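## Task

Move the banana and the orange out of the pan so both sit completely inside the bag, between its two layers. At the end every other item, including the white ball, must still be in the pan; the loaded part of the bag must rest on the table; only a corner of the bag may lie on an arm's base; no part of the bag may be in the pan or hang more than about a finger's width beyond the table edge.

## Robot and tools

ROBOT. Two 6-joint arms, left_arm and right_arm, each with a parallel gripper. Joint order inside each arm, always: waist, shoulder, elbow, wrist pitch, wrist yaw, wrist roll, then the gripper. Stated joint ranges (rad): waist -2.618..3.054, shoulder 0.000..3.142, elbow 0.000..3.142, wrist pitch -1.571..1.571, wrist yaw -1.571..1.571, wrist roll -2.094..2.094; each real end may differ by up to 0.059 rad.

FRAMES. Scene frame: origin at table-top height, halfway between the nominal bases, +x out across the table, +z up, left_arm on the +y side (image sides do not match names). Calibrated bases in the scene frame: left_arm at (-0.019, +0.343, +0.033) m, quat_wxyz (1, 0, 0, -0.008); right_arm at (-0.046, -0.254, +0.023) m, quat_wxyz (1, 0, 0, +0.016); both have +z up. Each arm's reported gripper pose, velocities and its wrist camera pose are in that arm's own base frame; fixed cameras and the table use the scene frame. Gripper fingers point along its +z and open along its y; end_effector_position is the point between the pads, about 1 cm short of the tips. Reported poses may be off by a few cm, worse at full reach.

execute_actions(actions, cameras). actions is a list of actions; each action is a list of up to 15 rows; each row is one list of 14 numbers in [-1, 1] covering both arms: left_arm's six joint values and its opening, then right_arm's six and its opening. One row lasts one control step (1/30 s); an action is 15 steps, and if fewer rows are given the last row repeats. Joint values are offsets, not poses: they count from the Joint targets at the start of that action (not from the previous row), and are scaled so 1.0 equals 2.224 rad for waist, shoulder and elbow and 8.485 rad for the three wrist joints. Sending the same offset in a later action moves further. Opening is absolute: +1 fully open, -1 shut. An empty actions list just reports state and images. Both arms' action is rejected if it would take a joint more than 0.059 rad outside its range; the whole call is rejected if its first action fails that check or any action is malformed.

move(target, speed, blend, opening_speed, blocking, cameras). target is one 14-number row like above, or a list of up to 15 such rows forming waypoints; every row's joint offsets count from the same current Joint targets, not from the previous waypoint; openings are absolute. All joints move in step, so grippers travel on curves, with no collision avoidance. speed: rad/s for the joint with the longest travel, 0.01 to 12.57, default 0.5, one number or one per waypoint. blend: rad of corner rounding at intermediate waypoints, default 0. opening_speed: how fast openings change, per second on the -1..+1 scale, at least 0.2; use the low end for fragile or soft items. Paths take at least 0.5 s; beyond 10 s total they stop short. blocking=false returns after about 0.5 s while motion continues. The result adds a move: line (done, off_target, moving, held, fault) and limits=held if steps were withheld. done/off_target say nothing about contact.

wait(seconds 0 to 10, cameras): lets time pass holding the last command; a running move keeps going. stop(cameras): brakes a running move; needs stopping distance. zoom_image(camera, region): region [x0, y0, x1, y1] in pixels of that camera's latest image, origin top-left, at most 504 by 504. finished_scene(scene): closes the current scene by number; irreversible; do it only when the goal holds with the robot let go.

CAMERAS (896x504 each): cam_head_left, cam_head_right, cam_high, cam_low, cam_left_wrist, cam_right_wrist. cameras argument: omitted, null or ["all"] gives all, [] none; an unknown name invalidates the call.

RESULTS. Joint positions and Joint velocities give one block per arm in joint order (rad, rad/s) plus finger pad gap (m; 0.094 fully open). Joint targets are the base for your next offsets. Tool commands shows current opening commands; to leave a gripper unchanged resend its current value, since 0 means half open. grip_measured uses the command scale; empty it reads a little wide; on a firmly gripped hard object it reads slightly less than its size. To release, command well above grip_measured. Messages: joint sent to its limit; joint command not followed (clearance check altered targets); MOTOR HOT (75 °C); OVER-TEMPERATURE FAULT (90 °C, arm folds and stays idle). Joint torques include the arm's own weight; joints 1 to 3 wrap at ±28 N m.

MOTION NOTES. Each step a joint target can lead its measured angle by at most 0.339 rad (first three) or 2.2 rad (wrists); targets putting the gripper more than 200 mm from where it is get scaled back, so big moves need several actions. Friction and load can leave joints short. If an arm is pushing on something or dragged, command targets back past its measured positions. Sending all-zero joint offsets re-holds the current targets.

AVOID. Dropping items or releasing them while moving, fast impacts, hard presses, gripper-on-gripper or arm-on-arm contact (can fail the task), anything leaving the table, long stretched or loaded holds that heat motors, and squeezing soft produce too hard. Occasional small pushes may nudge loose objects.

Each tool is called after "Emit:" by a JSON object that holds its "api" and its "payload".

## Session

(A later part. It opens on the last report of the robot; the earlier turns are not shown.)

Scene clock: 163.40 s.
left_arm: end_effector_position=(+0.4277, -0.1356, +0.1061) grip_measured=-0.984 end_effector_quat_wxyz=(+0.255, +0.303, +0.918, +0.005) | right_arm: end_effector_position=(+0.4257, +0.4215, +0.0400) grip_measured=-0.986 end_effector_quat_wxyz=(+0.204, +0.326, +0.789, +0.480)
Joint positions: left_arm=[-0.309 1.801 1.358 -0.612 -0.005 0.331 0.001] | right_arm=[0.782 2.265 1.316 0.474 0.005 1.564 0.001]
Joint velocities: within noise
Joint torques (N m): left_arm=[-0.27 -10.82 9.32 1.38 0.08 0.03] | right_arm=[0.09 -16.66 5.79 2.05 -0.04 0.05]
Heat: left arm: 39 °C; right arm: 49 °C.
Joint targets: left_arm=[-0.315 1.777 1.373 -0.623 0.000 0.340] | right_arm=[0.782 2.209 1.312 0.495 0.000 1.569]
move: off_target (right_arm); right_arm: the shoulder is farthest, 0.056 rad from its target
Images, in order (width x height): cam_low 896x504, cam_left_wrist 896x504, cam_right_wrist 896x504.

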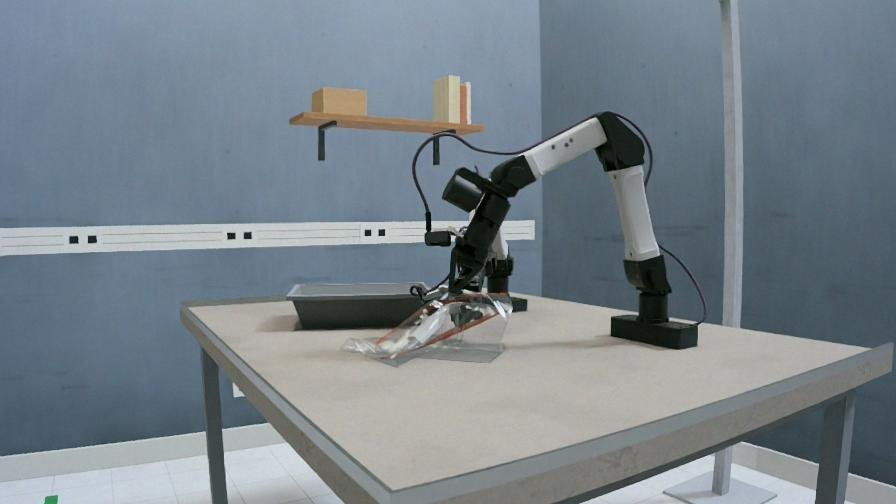

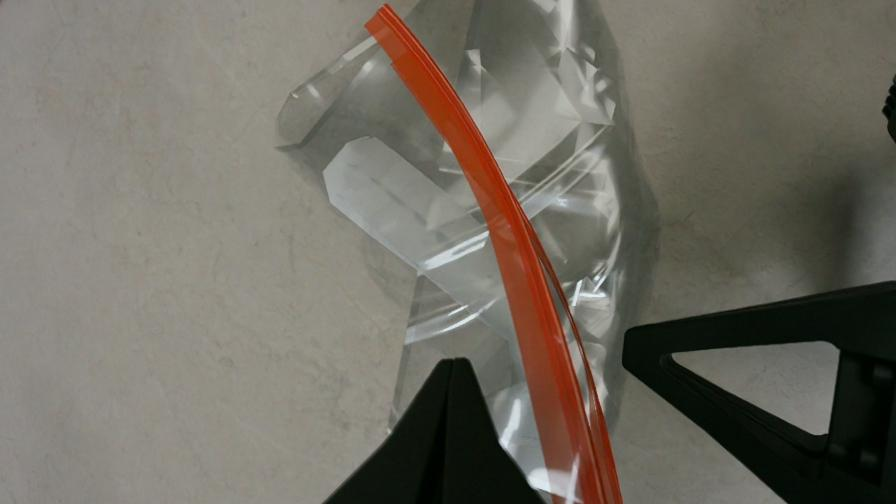

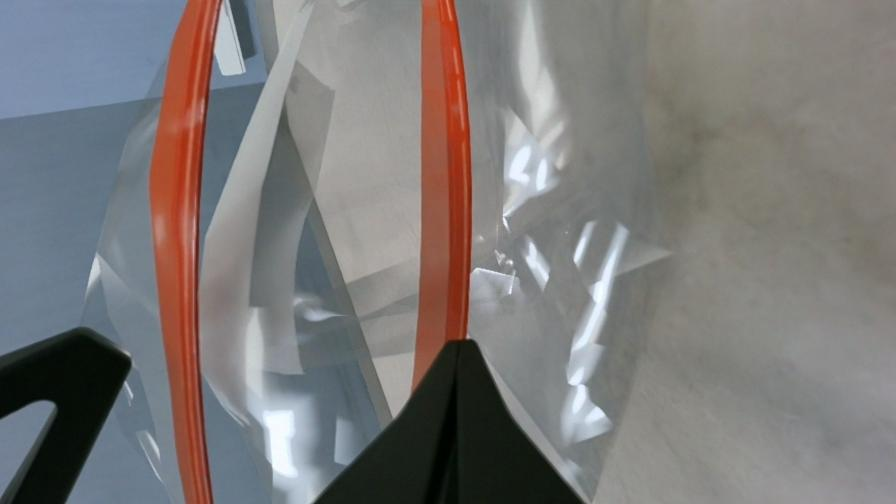

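Emit:
{"api": "move", "payload": {"target": [0,-0.04,0.006,0.003,0,0,-1,0,0,0,0,0,0,-0.99], "speed": 0.12}}

Scene clock: 165.30 s.
left_arm: end_effector_position=(+0.4291, -0.1361, +0.1460) grip_measured=-0.984 end_effector_quat_wxyz=(+0.302, +0.299, +0.905, +0.006) | right_arm: end_effector_position=(+0.4258, +0.4215, +0.0401) grip_measured=-0.986 end_effector_quat_wxyz=(+0.204, +0.326, +0.788, +0.480)
Joint positions: left_arm=[-0.309 1.714 1.364 -0.606 -0.005 0.331 0.001] | right_arm=[0.782 2.265 1.316 0.475 0.005 1.564 0.001]
Joint velocities: within noise
Joint torques (N m): left_arm=[-0.25 -10.48 10.37 1.78 0.06 0.02] | right_arm=[0.09 -16.64 5.81 2.02 -0.04 0.05]
Heat: left arm: 39 °C; right arm: 51 °C.
Joint targets: left_arm=[-0.315 1.688 1.386 -0.598 0.000 0.340] | right_arm=[0.782 2.209 1.312 0.495 0.000 1.569]
move: off_target (right_arm); right_arm: the shoulder is farthest, 0.056 rad from its target

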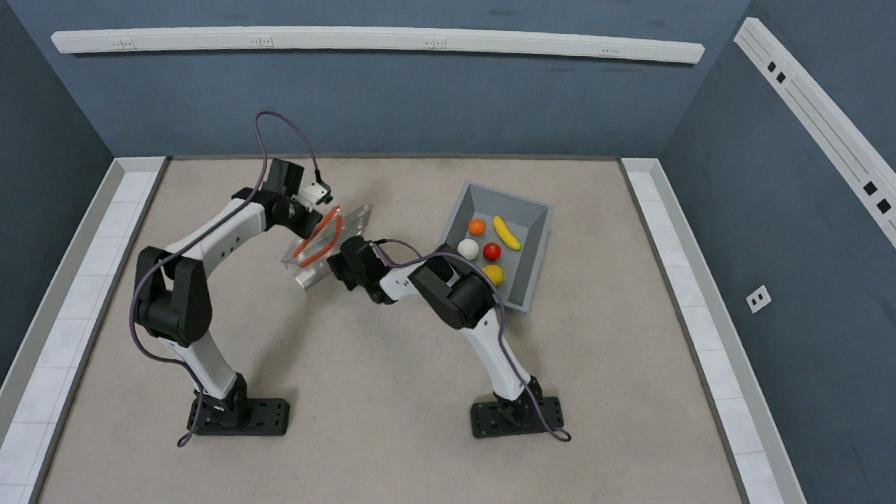

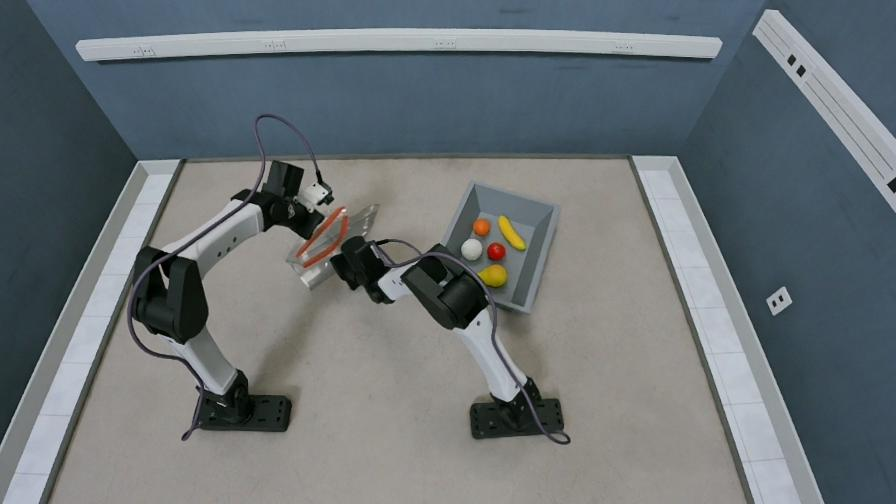

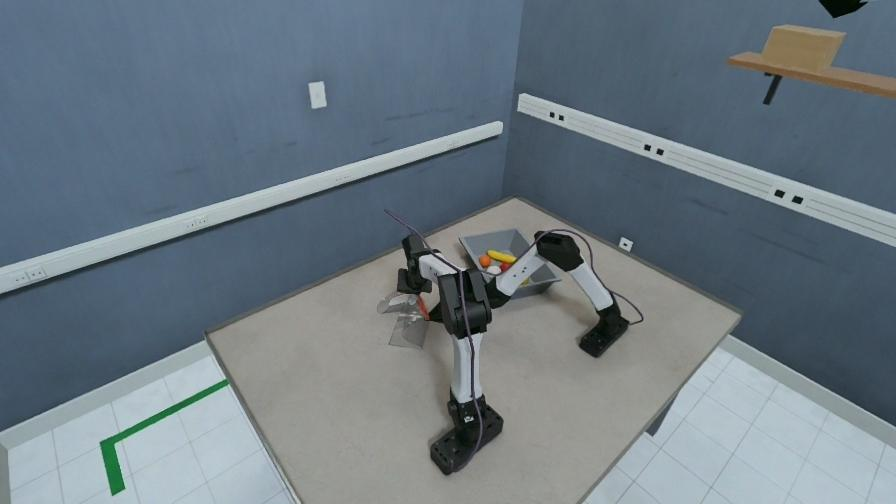

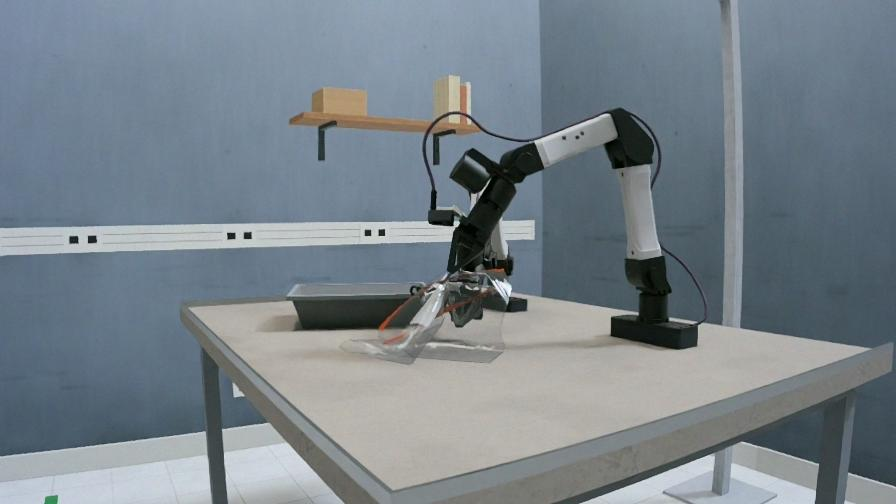

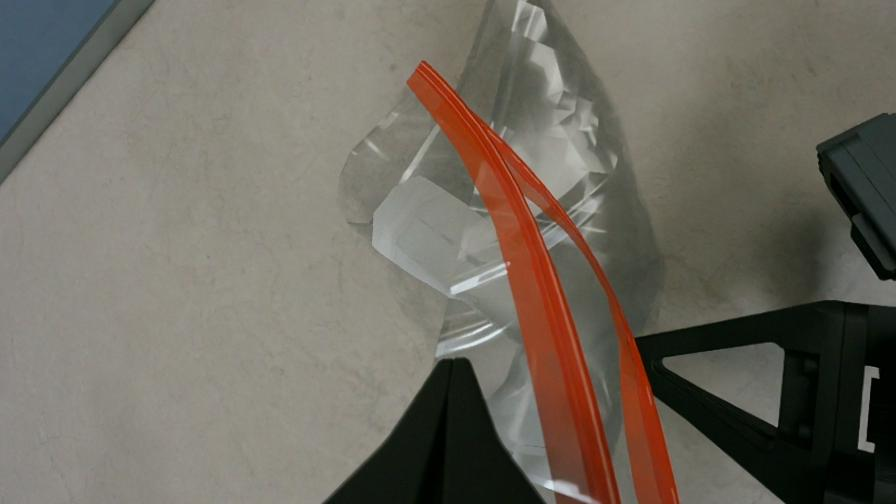

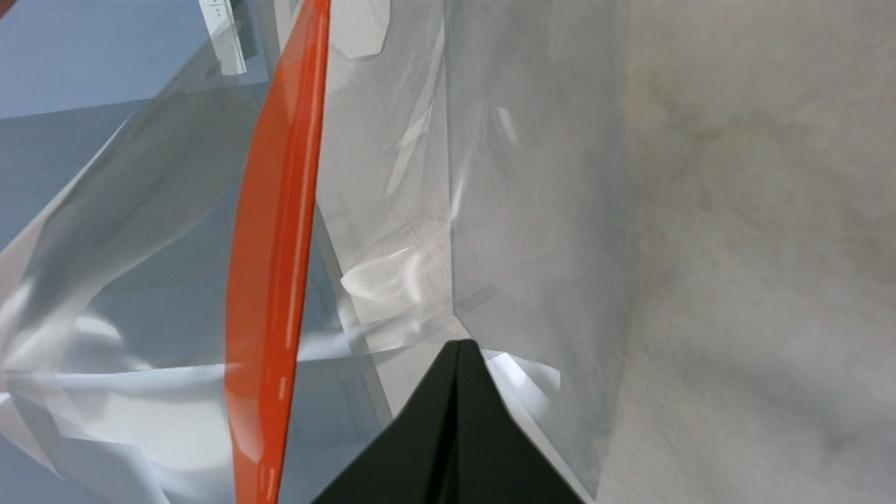

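Emit:
{"api": "zoom_image", "payload": {"camera": "cam_head_left", "region": [250, 160, 410, 310]}}

Emit:
{"api": "zoom_image", "payload": {"camera": "cam_low", "region": [330, 220, 540, 380]}}

Scaled by 3.150 from the camera's 896x504 image, which has a finer 1280x720 frame.

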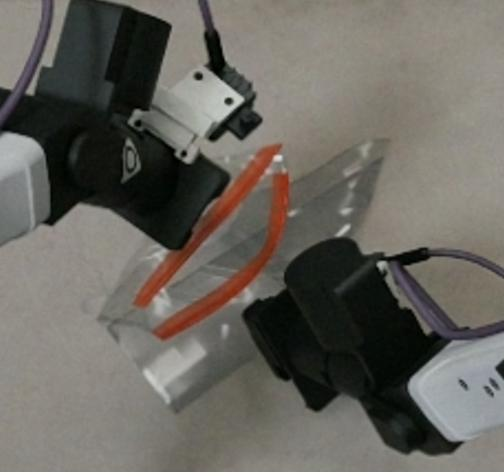

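Scaled by 2.400 from the camera's 896x504 image, which has a finer 1280x720 frame.

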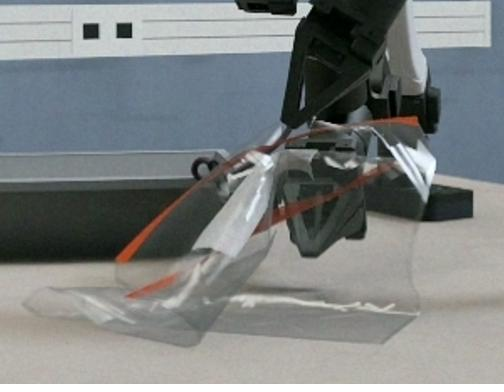

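Emit:
{"api": "move", "payload": {"target": [[0,0,0,0,0,0,-1,0,-0.129,-0.12,-0.002,0,0,-0.99],[0,-0.0092,0.0472,-0.0148,0,0,-1,-0.0818,-0.2738,-0.0504,-0.0466,0,-0.09,-0.99],[0,-0.0092,0.0472,-0.0148,0,0,-1,-0.3076,-0.0872,0.3354,-0.2235,0,-0.185,-0.99]], "speed": [0.3,0.5,0.9]}}

Emit:
{"api": "zoom_image", "payload": {"camera": "cam_low", "region": [330, 200, 540, 380]}}

Emit:
{"api": "zoom_image", "payload": {"camera": "cam_head_left", "region": [250, 160, 410, 310]}}

Scene clock: 171.37 s.
left_arm: end_effector_position=(+0.4291, -0.1360, +0.1796) grip_measured=-0.984 end_effector_quat_wxyz=(+0.310, +0.298, +0.903, +0.006) | right_arm: end_effector_position=(+0.4208, +0.0410, +0.1799) grip_measured=-0.986 end_effector_quat_wxyz=(+0.101, -0.045, +0.994, +0.004)
Joint positions: left_arm=[-0.309 1.696 1.467 -0.712 -0.005 0.331 0.001] | right_arm=[0.099 2.001 2.031 -1.397 0.004 0.007 0.001]
Joint velocities: within noise
Joint torques (N m): left_arm=[-0.27 -10.52 10.55 1.58 0.07 0.02] | right_arm=[-0.01 -8.62 8.8 0.71 -0.06 -0.08]
Heat: left arm: 40 °C; right arm: 51 °C.
Joint targets: left_arm=[-0.315 1.668 1.491 -0.723 0.000 0.340] | right_arm=[0.098 2.015 2.058 -1.401 0.000 -0.001]
move: done

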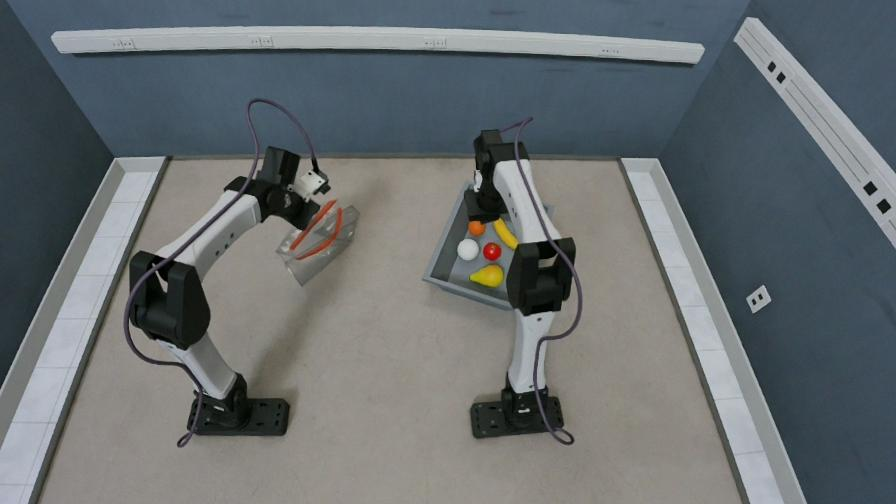

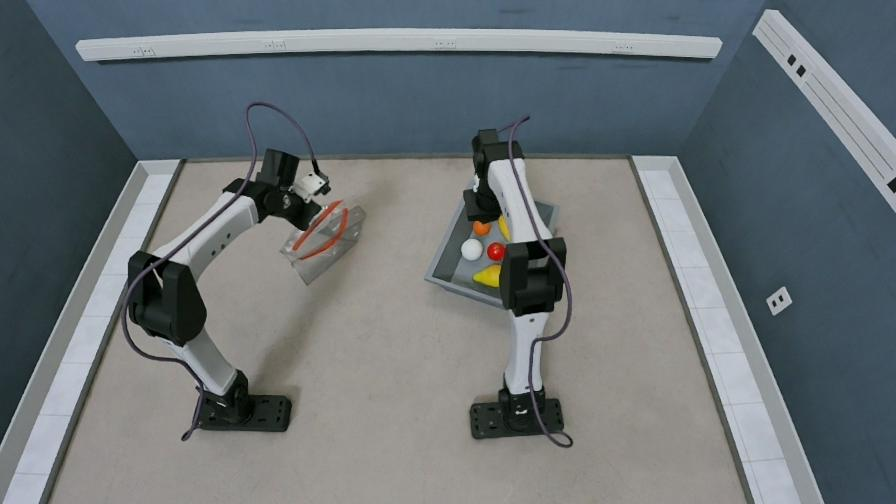

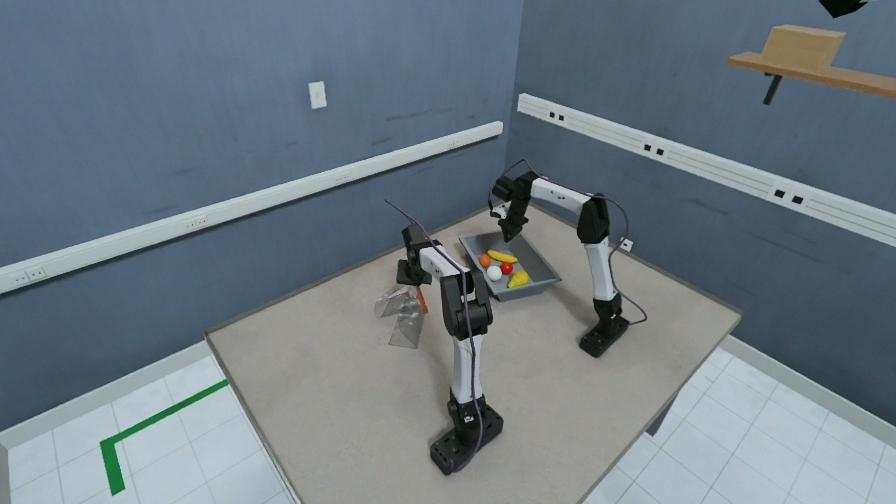

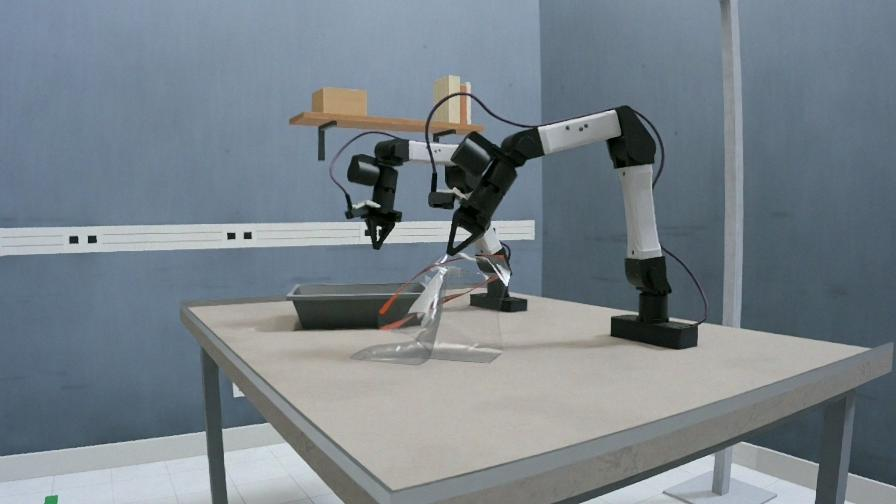

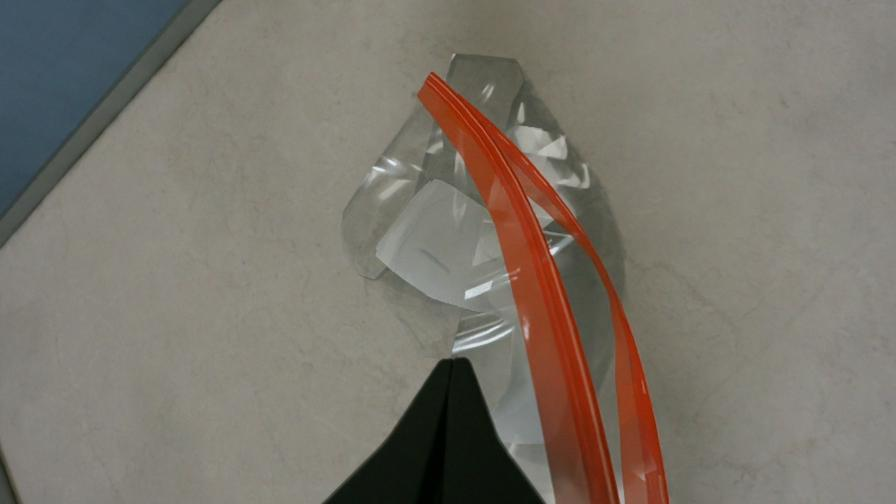

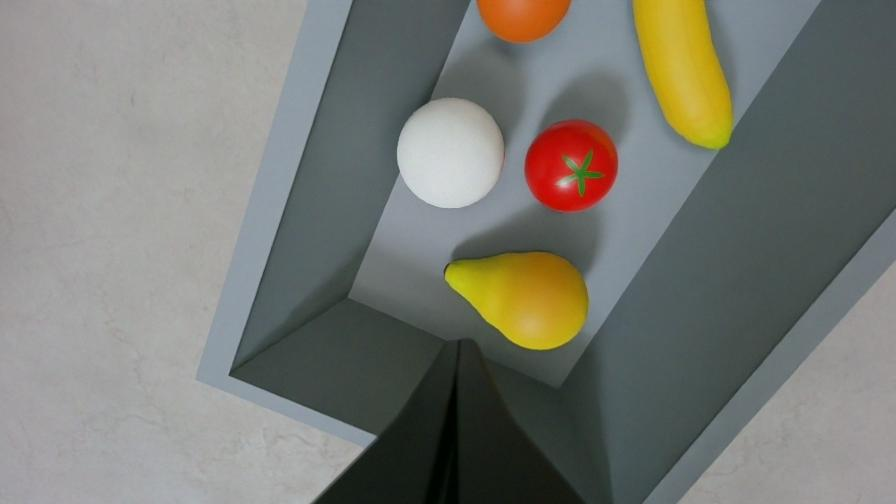

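Scaled by 2.400 from the camera's 896x504 image, which has a finer 1280x720 frame.

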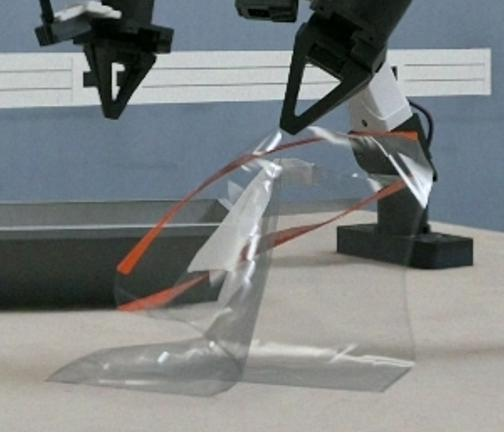

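Scaled by 3.150 from the camera's 896x504 image, which has a finer 1280x720 frame.

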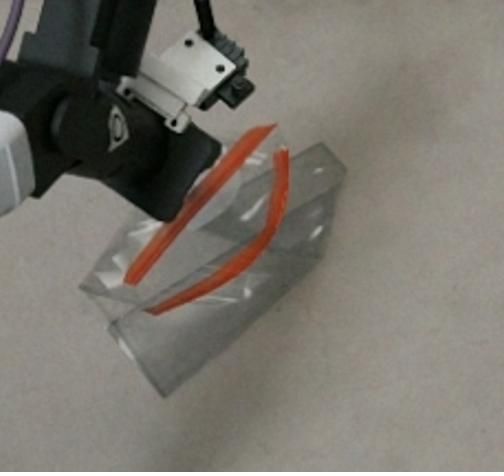

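Emit:
{"api": "move", "payload": {"target": [0,0,0,0,0,0,-1,-0.0306,0.0565,0.0059,0.0318,0,0,0.5], "speed": 0.5, "cameras": ["cam_right_wrist","cam_head_right"]}}

Scene clock: 173.07 s.
left_arm: end_effector_position=(+0.4291, -0.1360, +0.1796) grip_measured=-0.984 end_effector_quat_wxyz=(+0.310, +0.298, +0.903, +0.006) | right_arm: end_effector_position=(+0.4904, +0.0157, +0.1430) grip_measured=+0.499 end_effector_quat_wxyz=(+0.167, -0.013, +0.986, +0.002)
Joint positions: left_arm=[-0.309 1.696 1.467 -0.712 -0.005 0.331 0.001] | right_arm=[0.033 2.132 2.043 -1.147 0.004 0.007 0.07]
Joint velocities: within noise
Joint torques (N m): left_arm=[-0.27 -10.52 10.56 1.58 0.07 0.03] | right_arm=[-0.28 -10.43 9.24 1.08 -0.06 -0.03]
Heat: left arm: 40 °C; right arm: 51 °C.
Joint targets: left_arm=[-0.315 1.668 1.491 -0.723 0.000 0.340] | right_arm=[0.030 2.141 2.071 -1.131 0.000 -0.001]
move: done
Images, in order (width x height): cam_head_right 896x504, cam_right_wrist 896x504.

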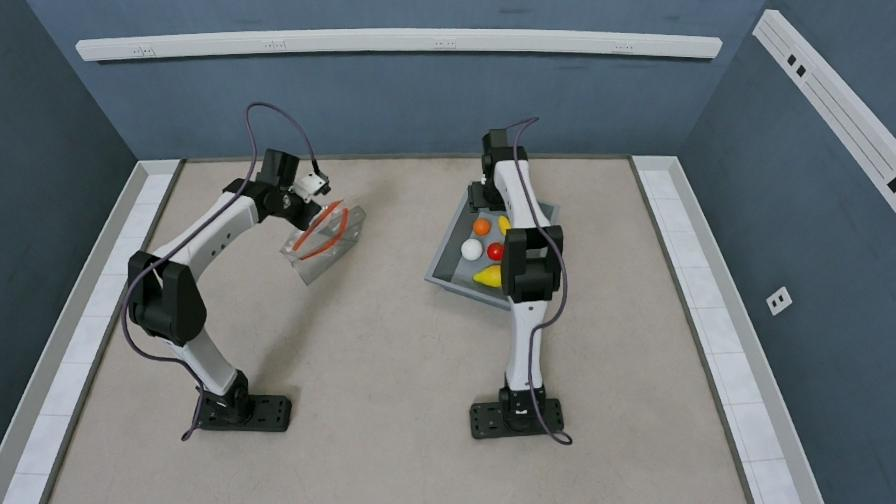

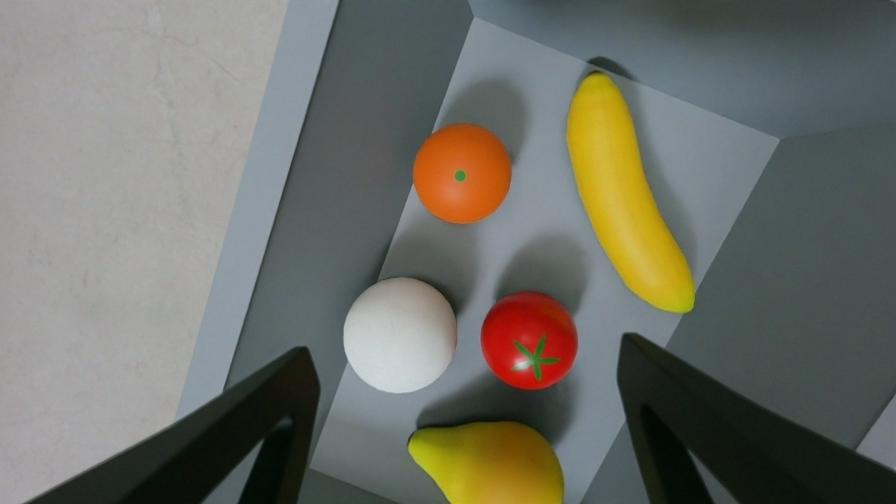

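Emit:
{"api": "move", "payload": {"target": [[0,0,0,0,0,0,-1,0,0.121,0.092,-0.004,0,-0.0236,0.4],[0,0,0,0,0,0,-1,0,0.1331,-0.0342,0.0302,0,-0.0236,0.4]], "speed": [0.5,0.2], "cameras": ["cam_right_wrist"]}}

Scene clock: 176.63 s.
left_arm: end_effector_position=(+0.4291, -0.1360, +0.1796) grip_measured=-0.984 end_effector_quat_wxyz=(+0.310, +0.298, +0.903, +0.006) | right_arm: end_effector_position=(+0.5274, +0.0167, +0.0025) grip_measured=+0.401 end_effector_quat_wxyz=(+0.125, -0.112, +0.986, -0.012)
Joint positions: left_arm=[-0.309 1.696 1.467 -0.712 -0.005 0.331 0.001] | right_arm=[0.033 2.423 1.997 -0.894 0.004 -0.194 0.066]
Joint velocities: within noise
Joint torques (N m): left_arm=[-0.25 -10.54 10.58 1.58 0.07 0.03] | right_arm=[-0.43 -11.79 6.28 0.95 -0.05 -0.02]
Heat: left arm: 41 °C; right arm: 51 °C.
Joint targets: left_arm=[-0.315 1.668 1.491 -0.723 0.000 0.340] | right_arm=[0.030 2.437 1.995 -0.875 0.000 -0.201]
move: done
Images, in order (width x height): cam_right_wrist 896x504.

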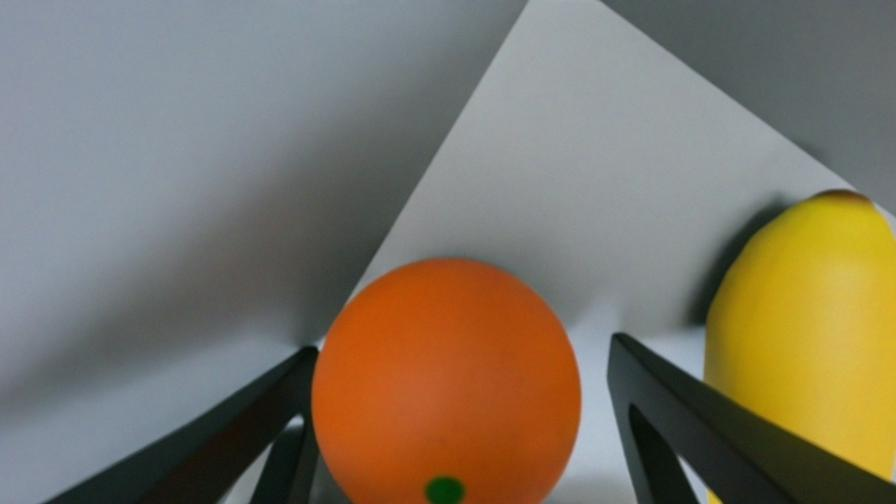

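Emit:
{"api": "move", "payload": {"target": [0,0,0,0,0,0,-1,0,0,0,0,0,0,-0.08], "opening_speed": 0.25, "cameras": ["cam_right_wrist"]}}

Scene clock: 179.00 s.
left_arm: end_effector_position=(+0.4291, -0.1360, +0.1796) grip_measured=-0.984 end_effector_quat_wxyz=(+0.310, +0.298, +0.903, +0.006) | right_arm: end_effector_position=(+0.5285, +0.0168, +0.0028) grip_measured=-0.073 end_effector_quat_wxyz=(+0.127, -0.112, +0.985, -0.012)
Joint positions: left_arm=[-0.309 1.696 1.467 -0.712 -0.005 0.331 0.001] | right_arm=[0.033 2.423 1.997 -0.889 0.004 -0.195 0.044]
Joint velocities: within noise
Joint torques (N m): left_arm=[-0.24 -10.52 10.48 1.59 0.06 0.02] | right_arm=[-0.25 -11.82 6.3 0.92 -0.07 -0.02]
Heat: left arm: 41 °C; right arm: 51 °C.
Joint targets: left_arm=[-0.315 1.668 1.491 -0.723 0.000 0.340] | right_arm=[0.030 2.437 1.995 -0.875 0.000 -0.201]
move: done
Images, in order (width x height): cam_right_wrist 896x504.

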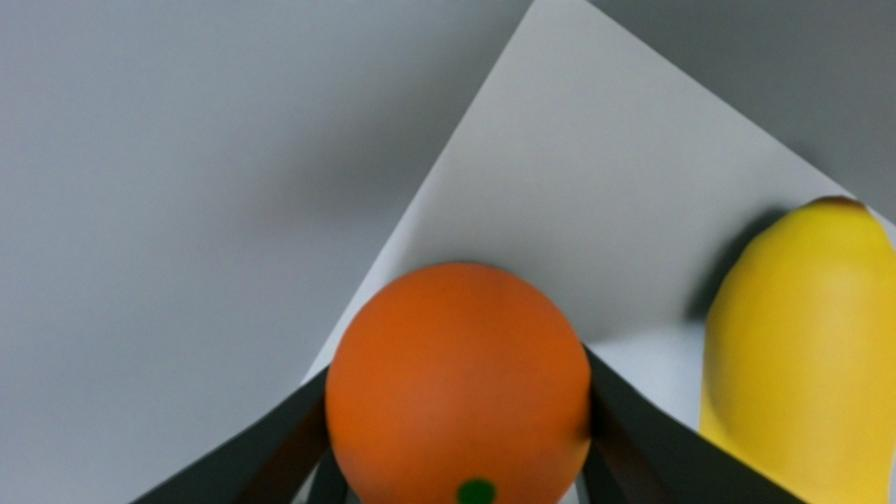

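Emit:
{"api": "move", "payload": {"target": [[0,0,0,0,0,0,-1,0,-0.0913,0.108,-0.0445,0,0,-0.08],[0,0,0,0,0,0,-1,0.1439,-0.3067,-0.1619,0.0157,0,0.0237,-0.08],[0,0,0,0,0,0,-1,0.3085,-0.3561,-0.4047,0.1139,0,0.0237,-0.08]], "speed": [0.2,0.5,0.5], "blend": 0.05}}

Emit:
{"api": "zoom_image", "payload": {"camera": "cam_head_left", "region": [250, 160, 450, 310]}}

Emit:
{"api": "zoom_image", "payload": {"camera": "cam_low", "region": [330, 200, 540, 380]}}

Scene clock: 186.40 s.
left_arm: end_effector_position=(+0.4291, -0.1360, +0.1796) grip_measured=-0.984 end_effector_quat_wxyz=(+0.310, +0.298, +0.903, +0.006) | right_arm: end_effector_position=(+0.3793, +0.3268, +0.1655) grip_measured=-0.073 end_effector_quat_wxyz=(+0.469, -0.304, +0.811, +0.171)
Joint positions: left_arm=[-0.309 1.696 1.467 -0.712 -0.005 0.331 0.001] | right_arm=[0.712 1.689 1.097 0.068 0.003 -0.007 0.044]
Joint velocities: within noise
Joint torques (N m): left_arm=[-0.27 -10.52 10.56 1.58 0.07 0.02] | right_arm=[0.42 -12.01 7.08 2.05 -0.06 0.12]
Heat: left arm: 42 °C; right arm: 53 °C.
Joint targets: left_arm=[-0.315 1.668 1.491 -0.723 0.000 0.340] | right_arm=[0.716 1.645 1.095 0.091 0.000 0.000]
move: off_target (right_arm); right_arm: the shoulder is farthest, 0.044 rad from its target

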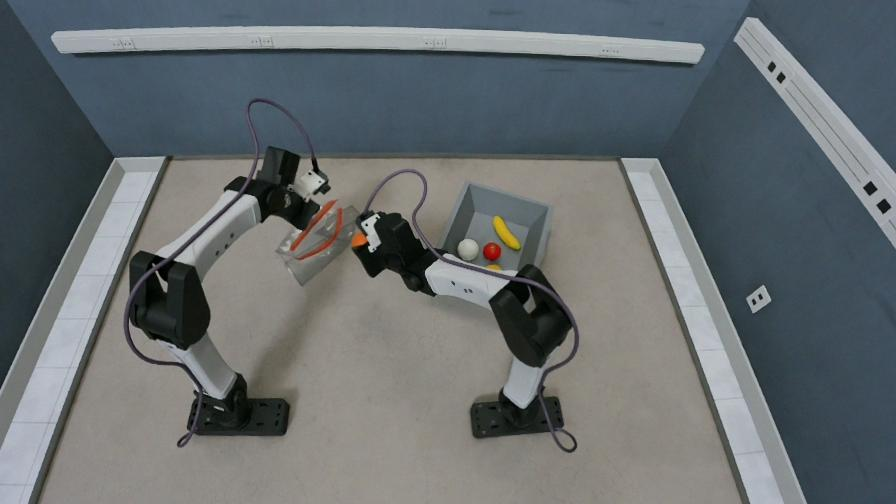

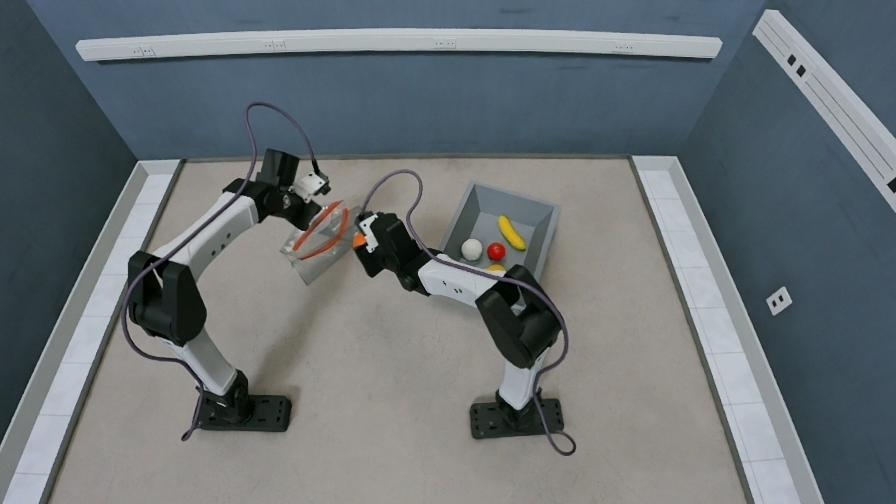

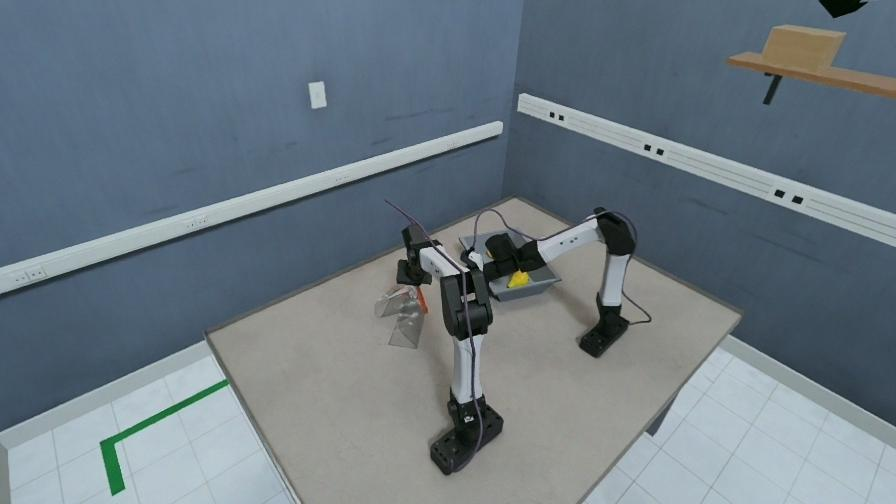

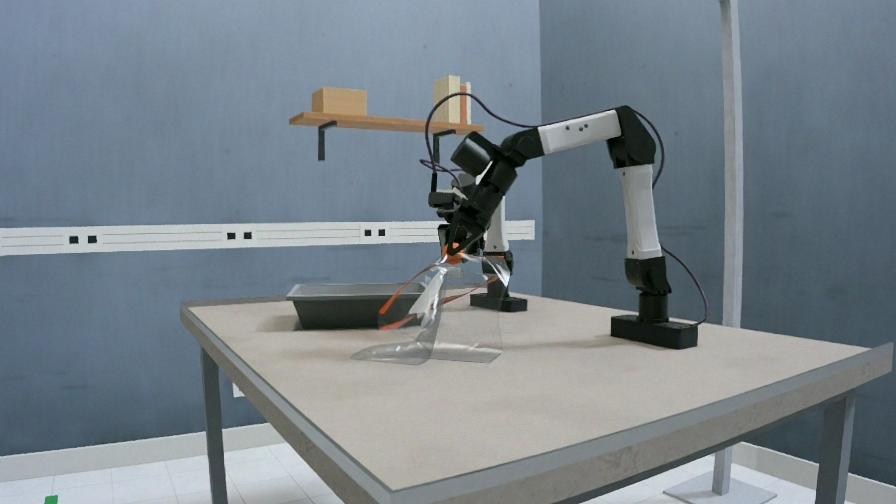

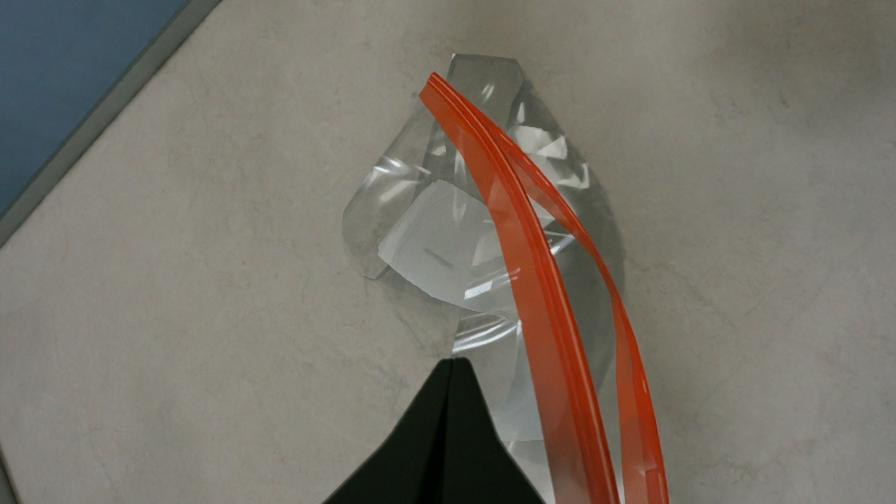

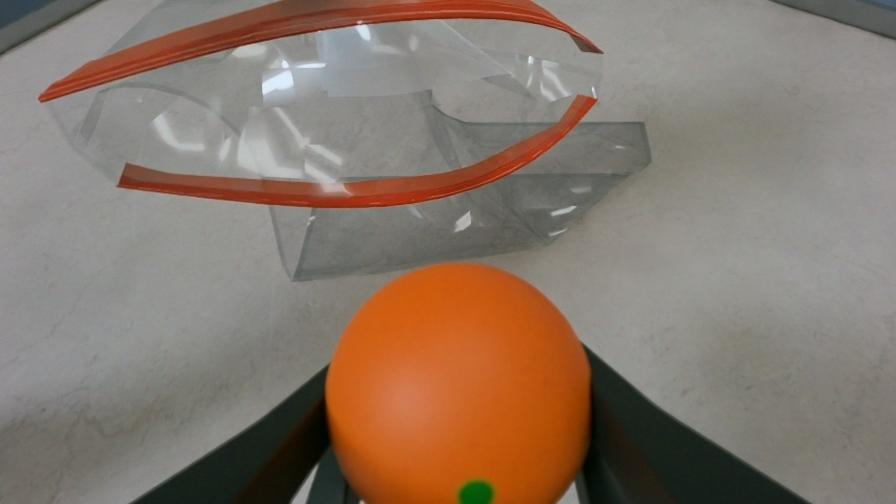

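Scaled by 2.520 from the camera's 896x504 image, which has a finer 1280x720 frame.

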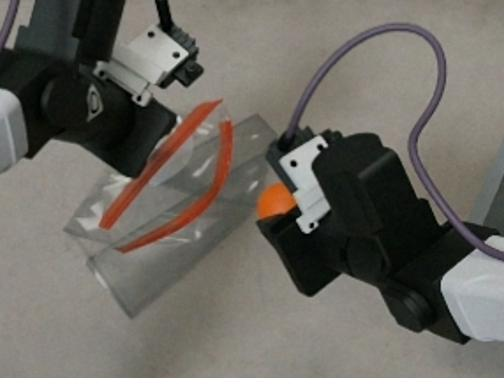

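Scaled by 2.400 from the camera's 896x504 image, which has a finer 1280x720 frame.

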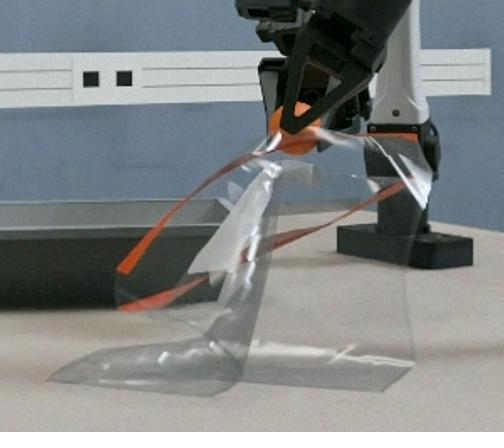

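Emit:
{"api": "move", "payload": {"target": [0,0,0,0,0,0,-1,0.018,0.0337,0.1461,-0.042,0,0,-0.08], "speed": 0.3, "cameras": ["cam_right_wrist","cam_left_wrist","cam_low"]}}

Scene clock: 189.50 s.
left_arm: end_effector_position=(+0.4291, -0.1360, +0.1796) grip_measured=-0.984 end_effector_quat_wxyz=(+0.310, +0.298, +0.903, +0.006) | right_arm: end_effector_position=(+0.3751, +0.3482, +0.2193) grip_measured=-0.073 end_effector_quat_wxyz=(+0.440, -0.325, +0.820, +0.170)
Joint positions: left_arm=[-0.309 1.696 1.467 -0.712 -0.005 0.331 0.001] | right_arm=[0.749 1.707 1.389 -0.27 0.003 -0.007 0.044]
Joint velocities: within noise
Joint torques (N m): left_arm=[-0.28 -10.48 10.54 1.59 0.06 0.02] | right_arm=[0.68 -7.39 10.4 1.87 -0.06 0.11]
Heat: left arm: 43 °C; right arm: 52 °C.
Joint targets: left_arm=[-0.315 1.668 1.491 -0.723 0.000 0.340] | right_arm=[0.756 1.720 1.420 -0.265 0.000 0.000]
move: done
Images, in order (width x height): cam_low 896x504, cam_left_wrist 896x504, cam_right_wrist 896x504.

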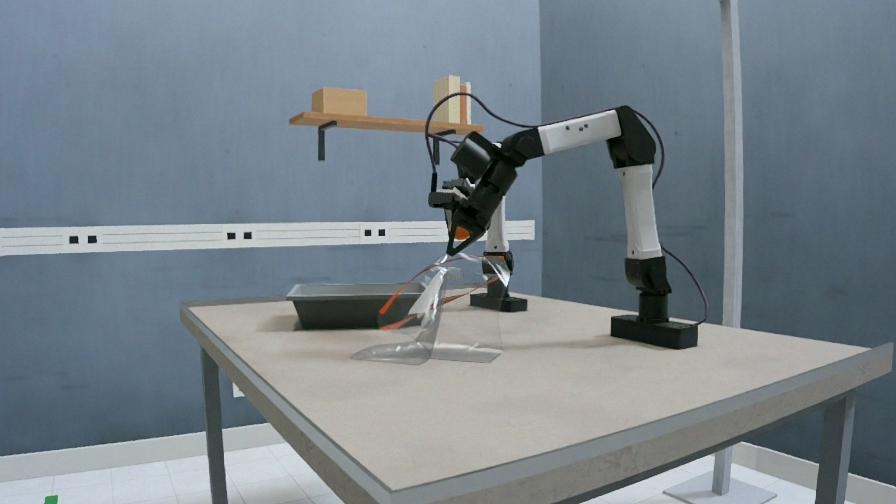

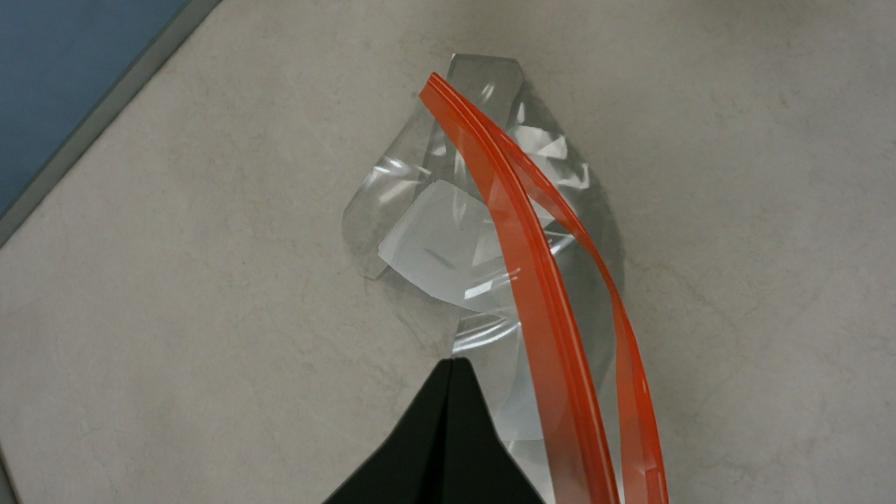

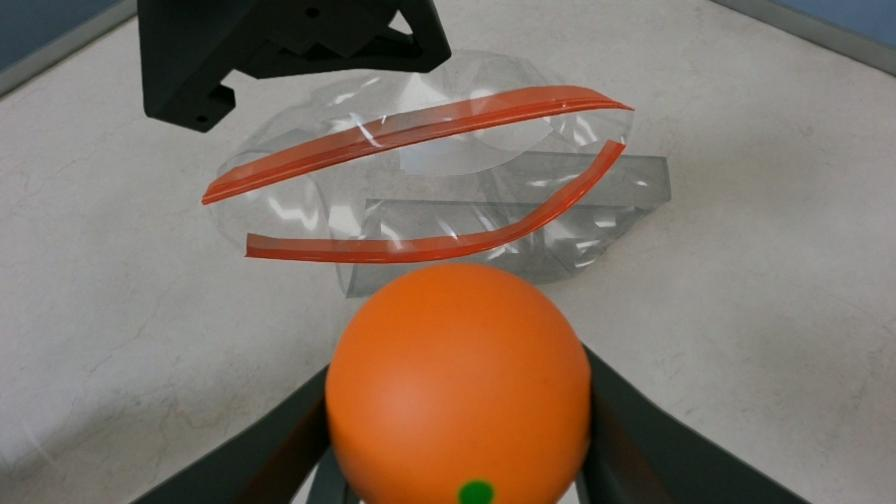

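Emit:
{"api": "move", "payload": {"target": [0,0,0,0,0,0,-1,0,0.1551,0.0963,0.0136,0,0,-0.08], "speed": 0.2, "cameras": ["cam_right_wrist","cam_left_wrist","cam_low"]}}

Scene clock: 191.93 s.
left_arm: end_effector_position=(+0.4280, -0.1356, +0.1788) grip_measured=-0.984 end_effector_quat_wxyz=(+0.307, +0.299, +0.904, +0.006) | right_arm: end_effector_position=(+0.4313, +0.4005, +0.1513) grip_measured=-0.073 end_effector_quat_wxyz=(+0.425, -0.327, +0.828, +0.165)
Joint positions: left_arm=[-0.309 1.696 1.467 -0.717 -0.005 0.331 0.001] | right_arm=[0.749 2.053 1.602 -0.173 0.003 -0.004 0.044]
Joint velocities: within noise
Joint torques (N m): left_arm=[-0.28 -10.52 10.55 1.64 0.07 0.01] | right_arm=[0.69 -10.28 10.39 1.96 -0.06 0.08]
Heat: left arm: 43 °C; right arm: 51 °C.
Joint targets: left_arm=[-0.315 1.668 1.491 -0.724 -0.001 0.340] | right_arm=[0.756 2.065 1.634 -0.150 0.000 0.000]
move: done
Images, in order (width x height): cam_low 896x504, cam_left_wrist 896x504, cam_right_wrist 896x504.

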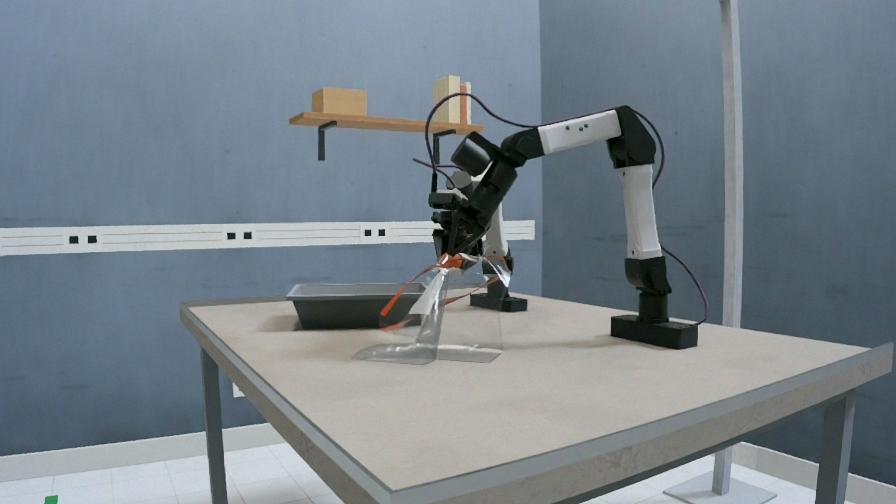

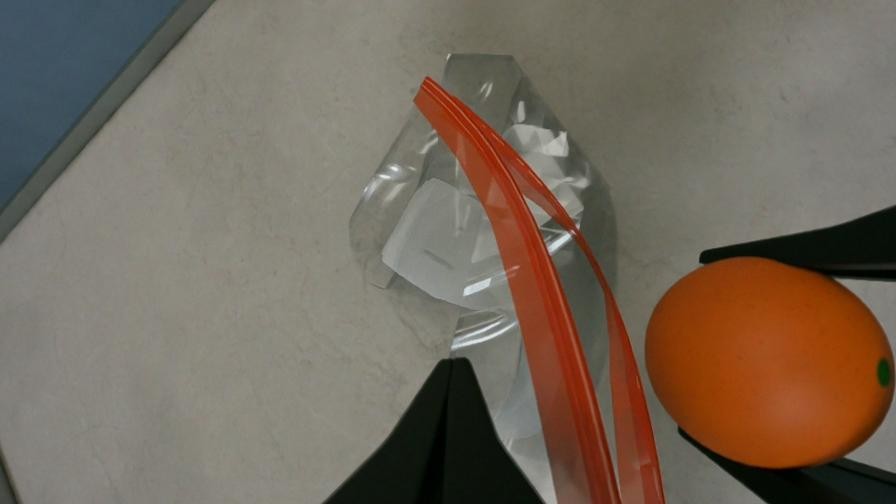

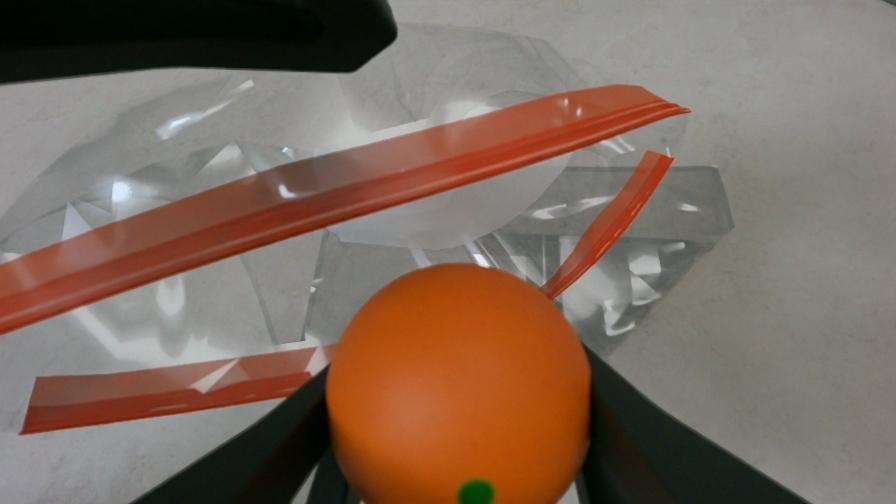

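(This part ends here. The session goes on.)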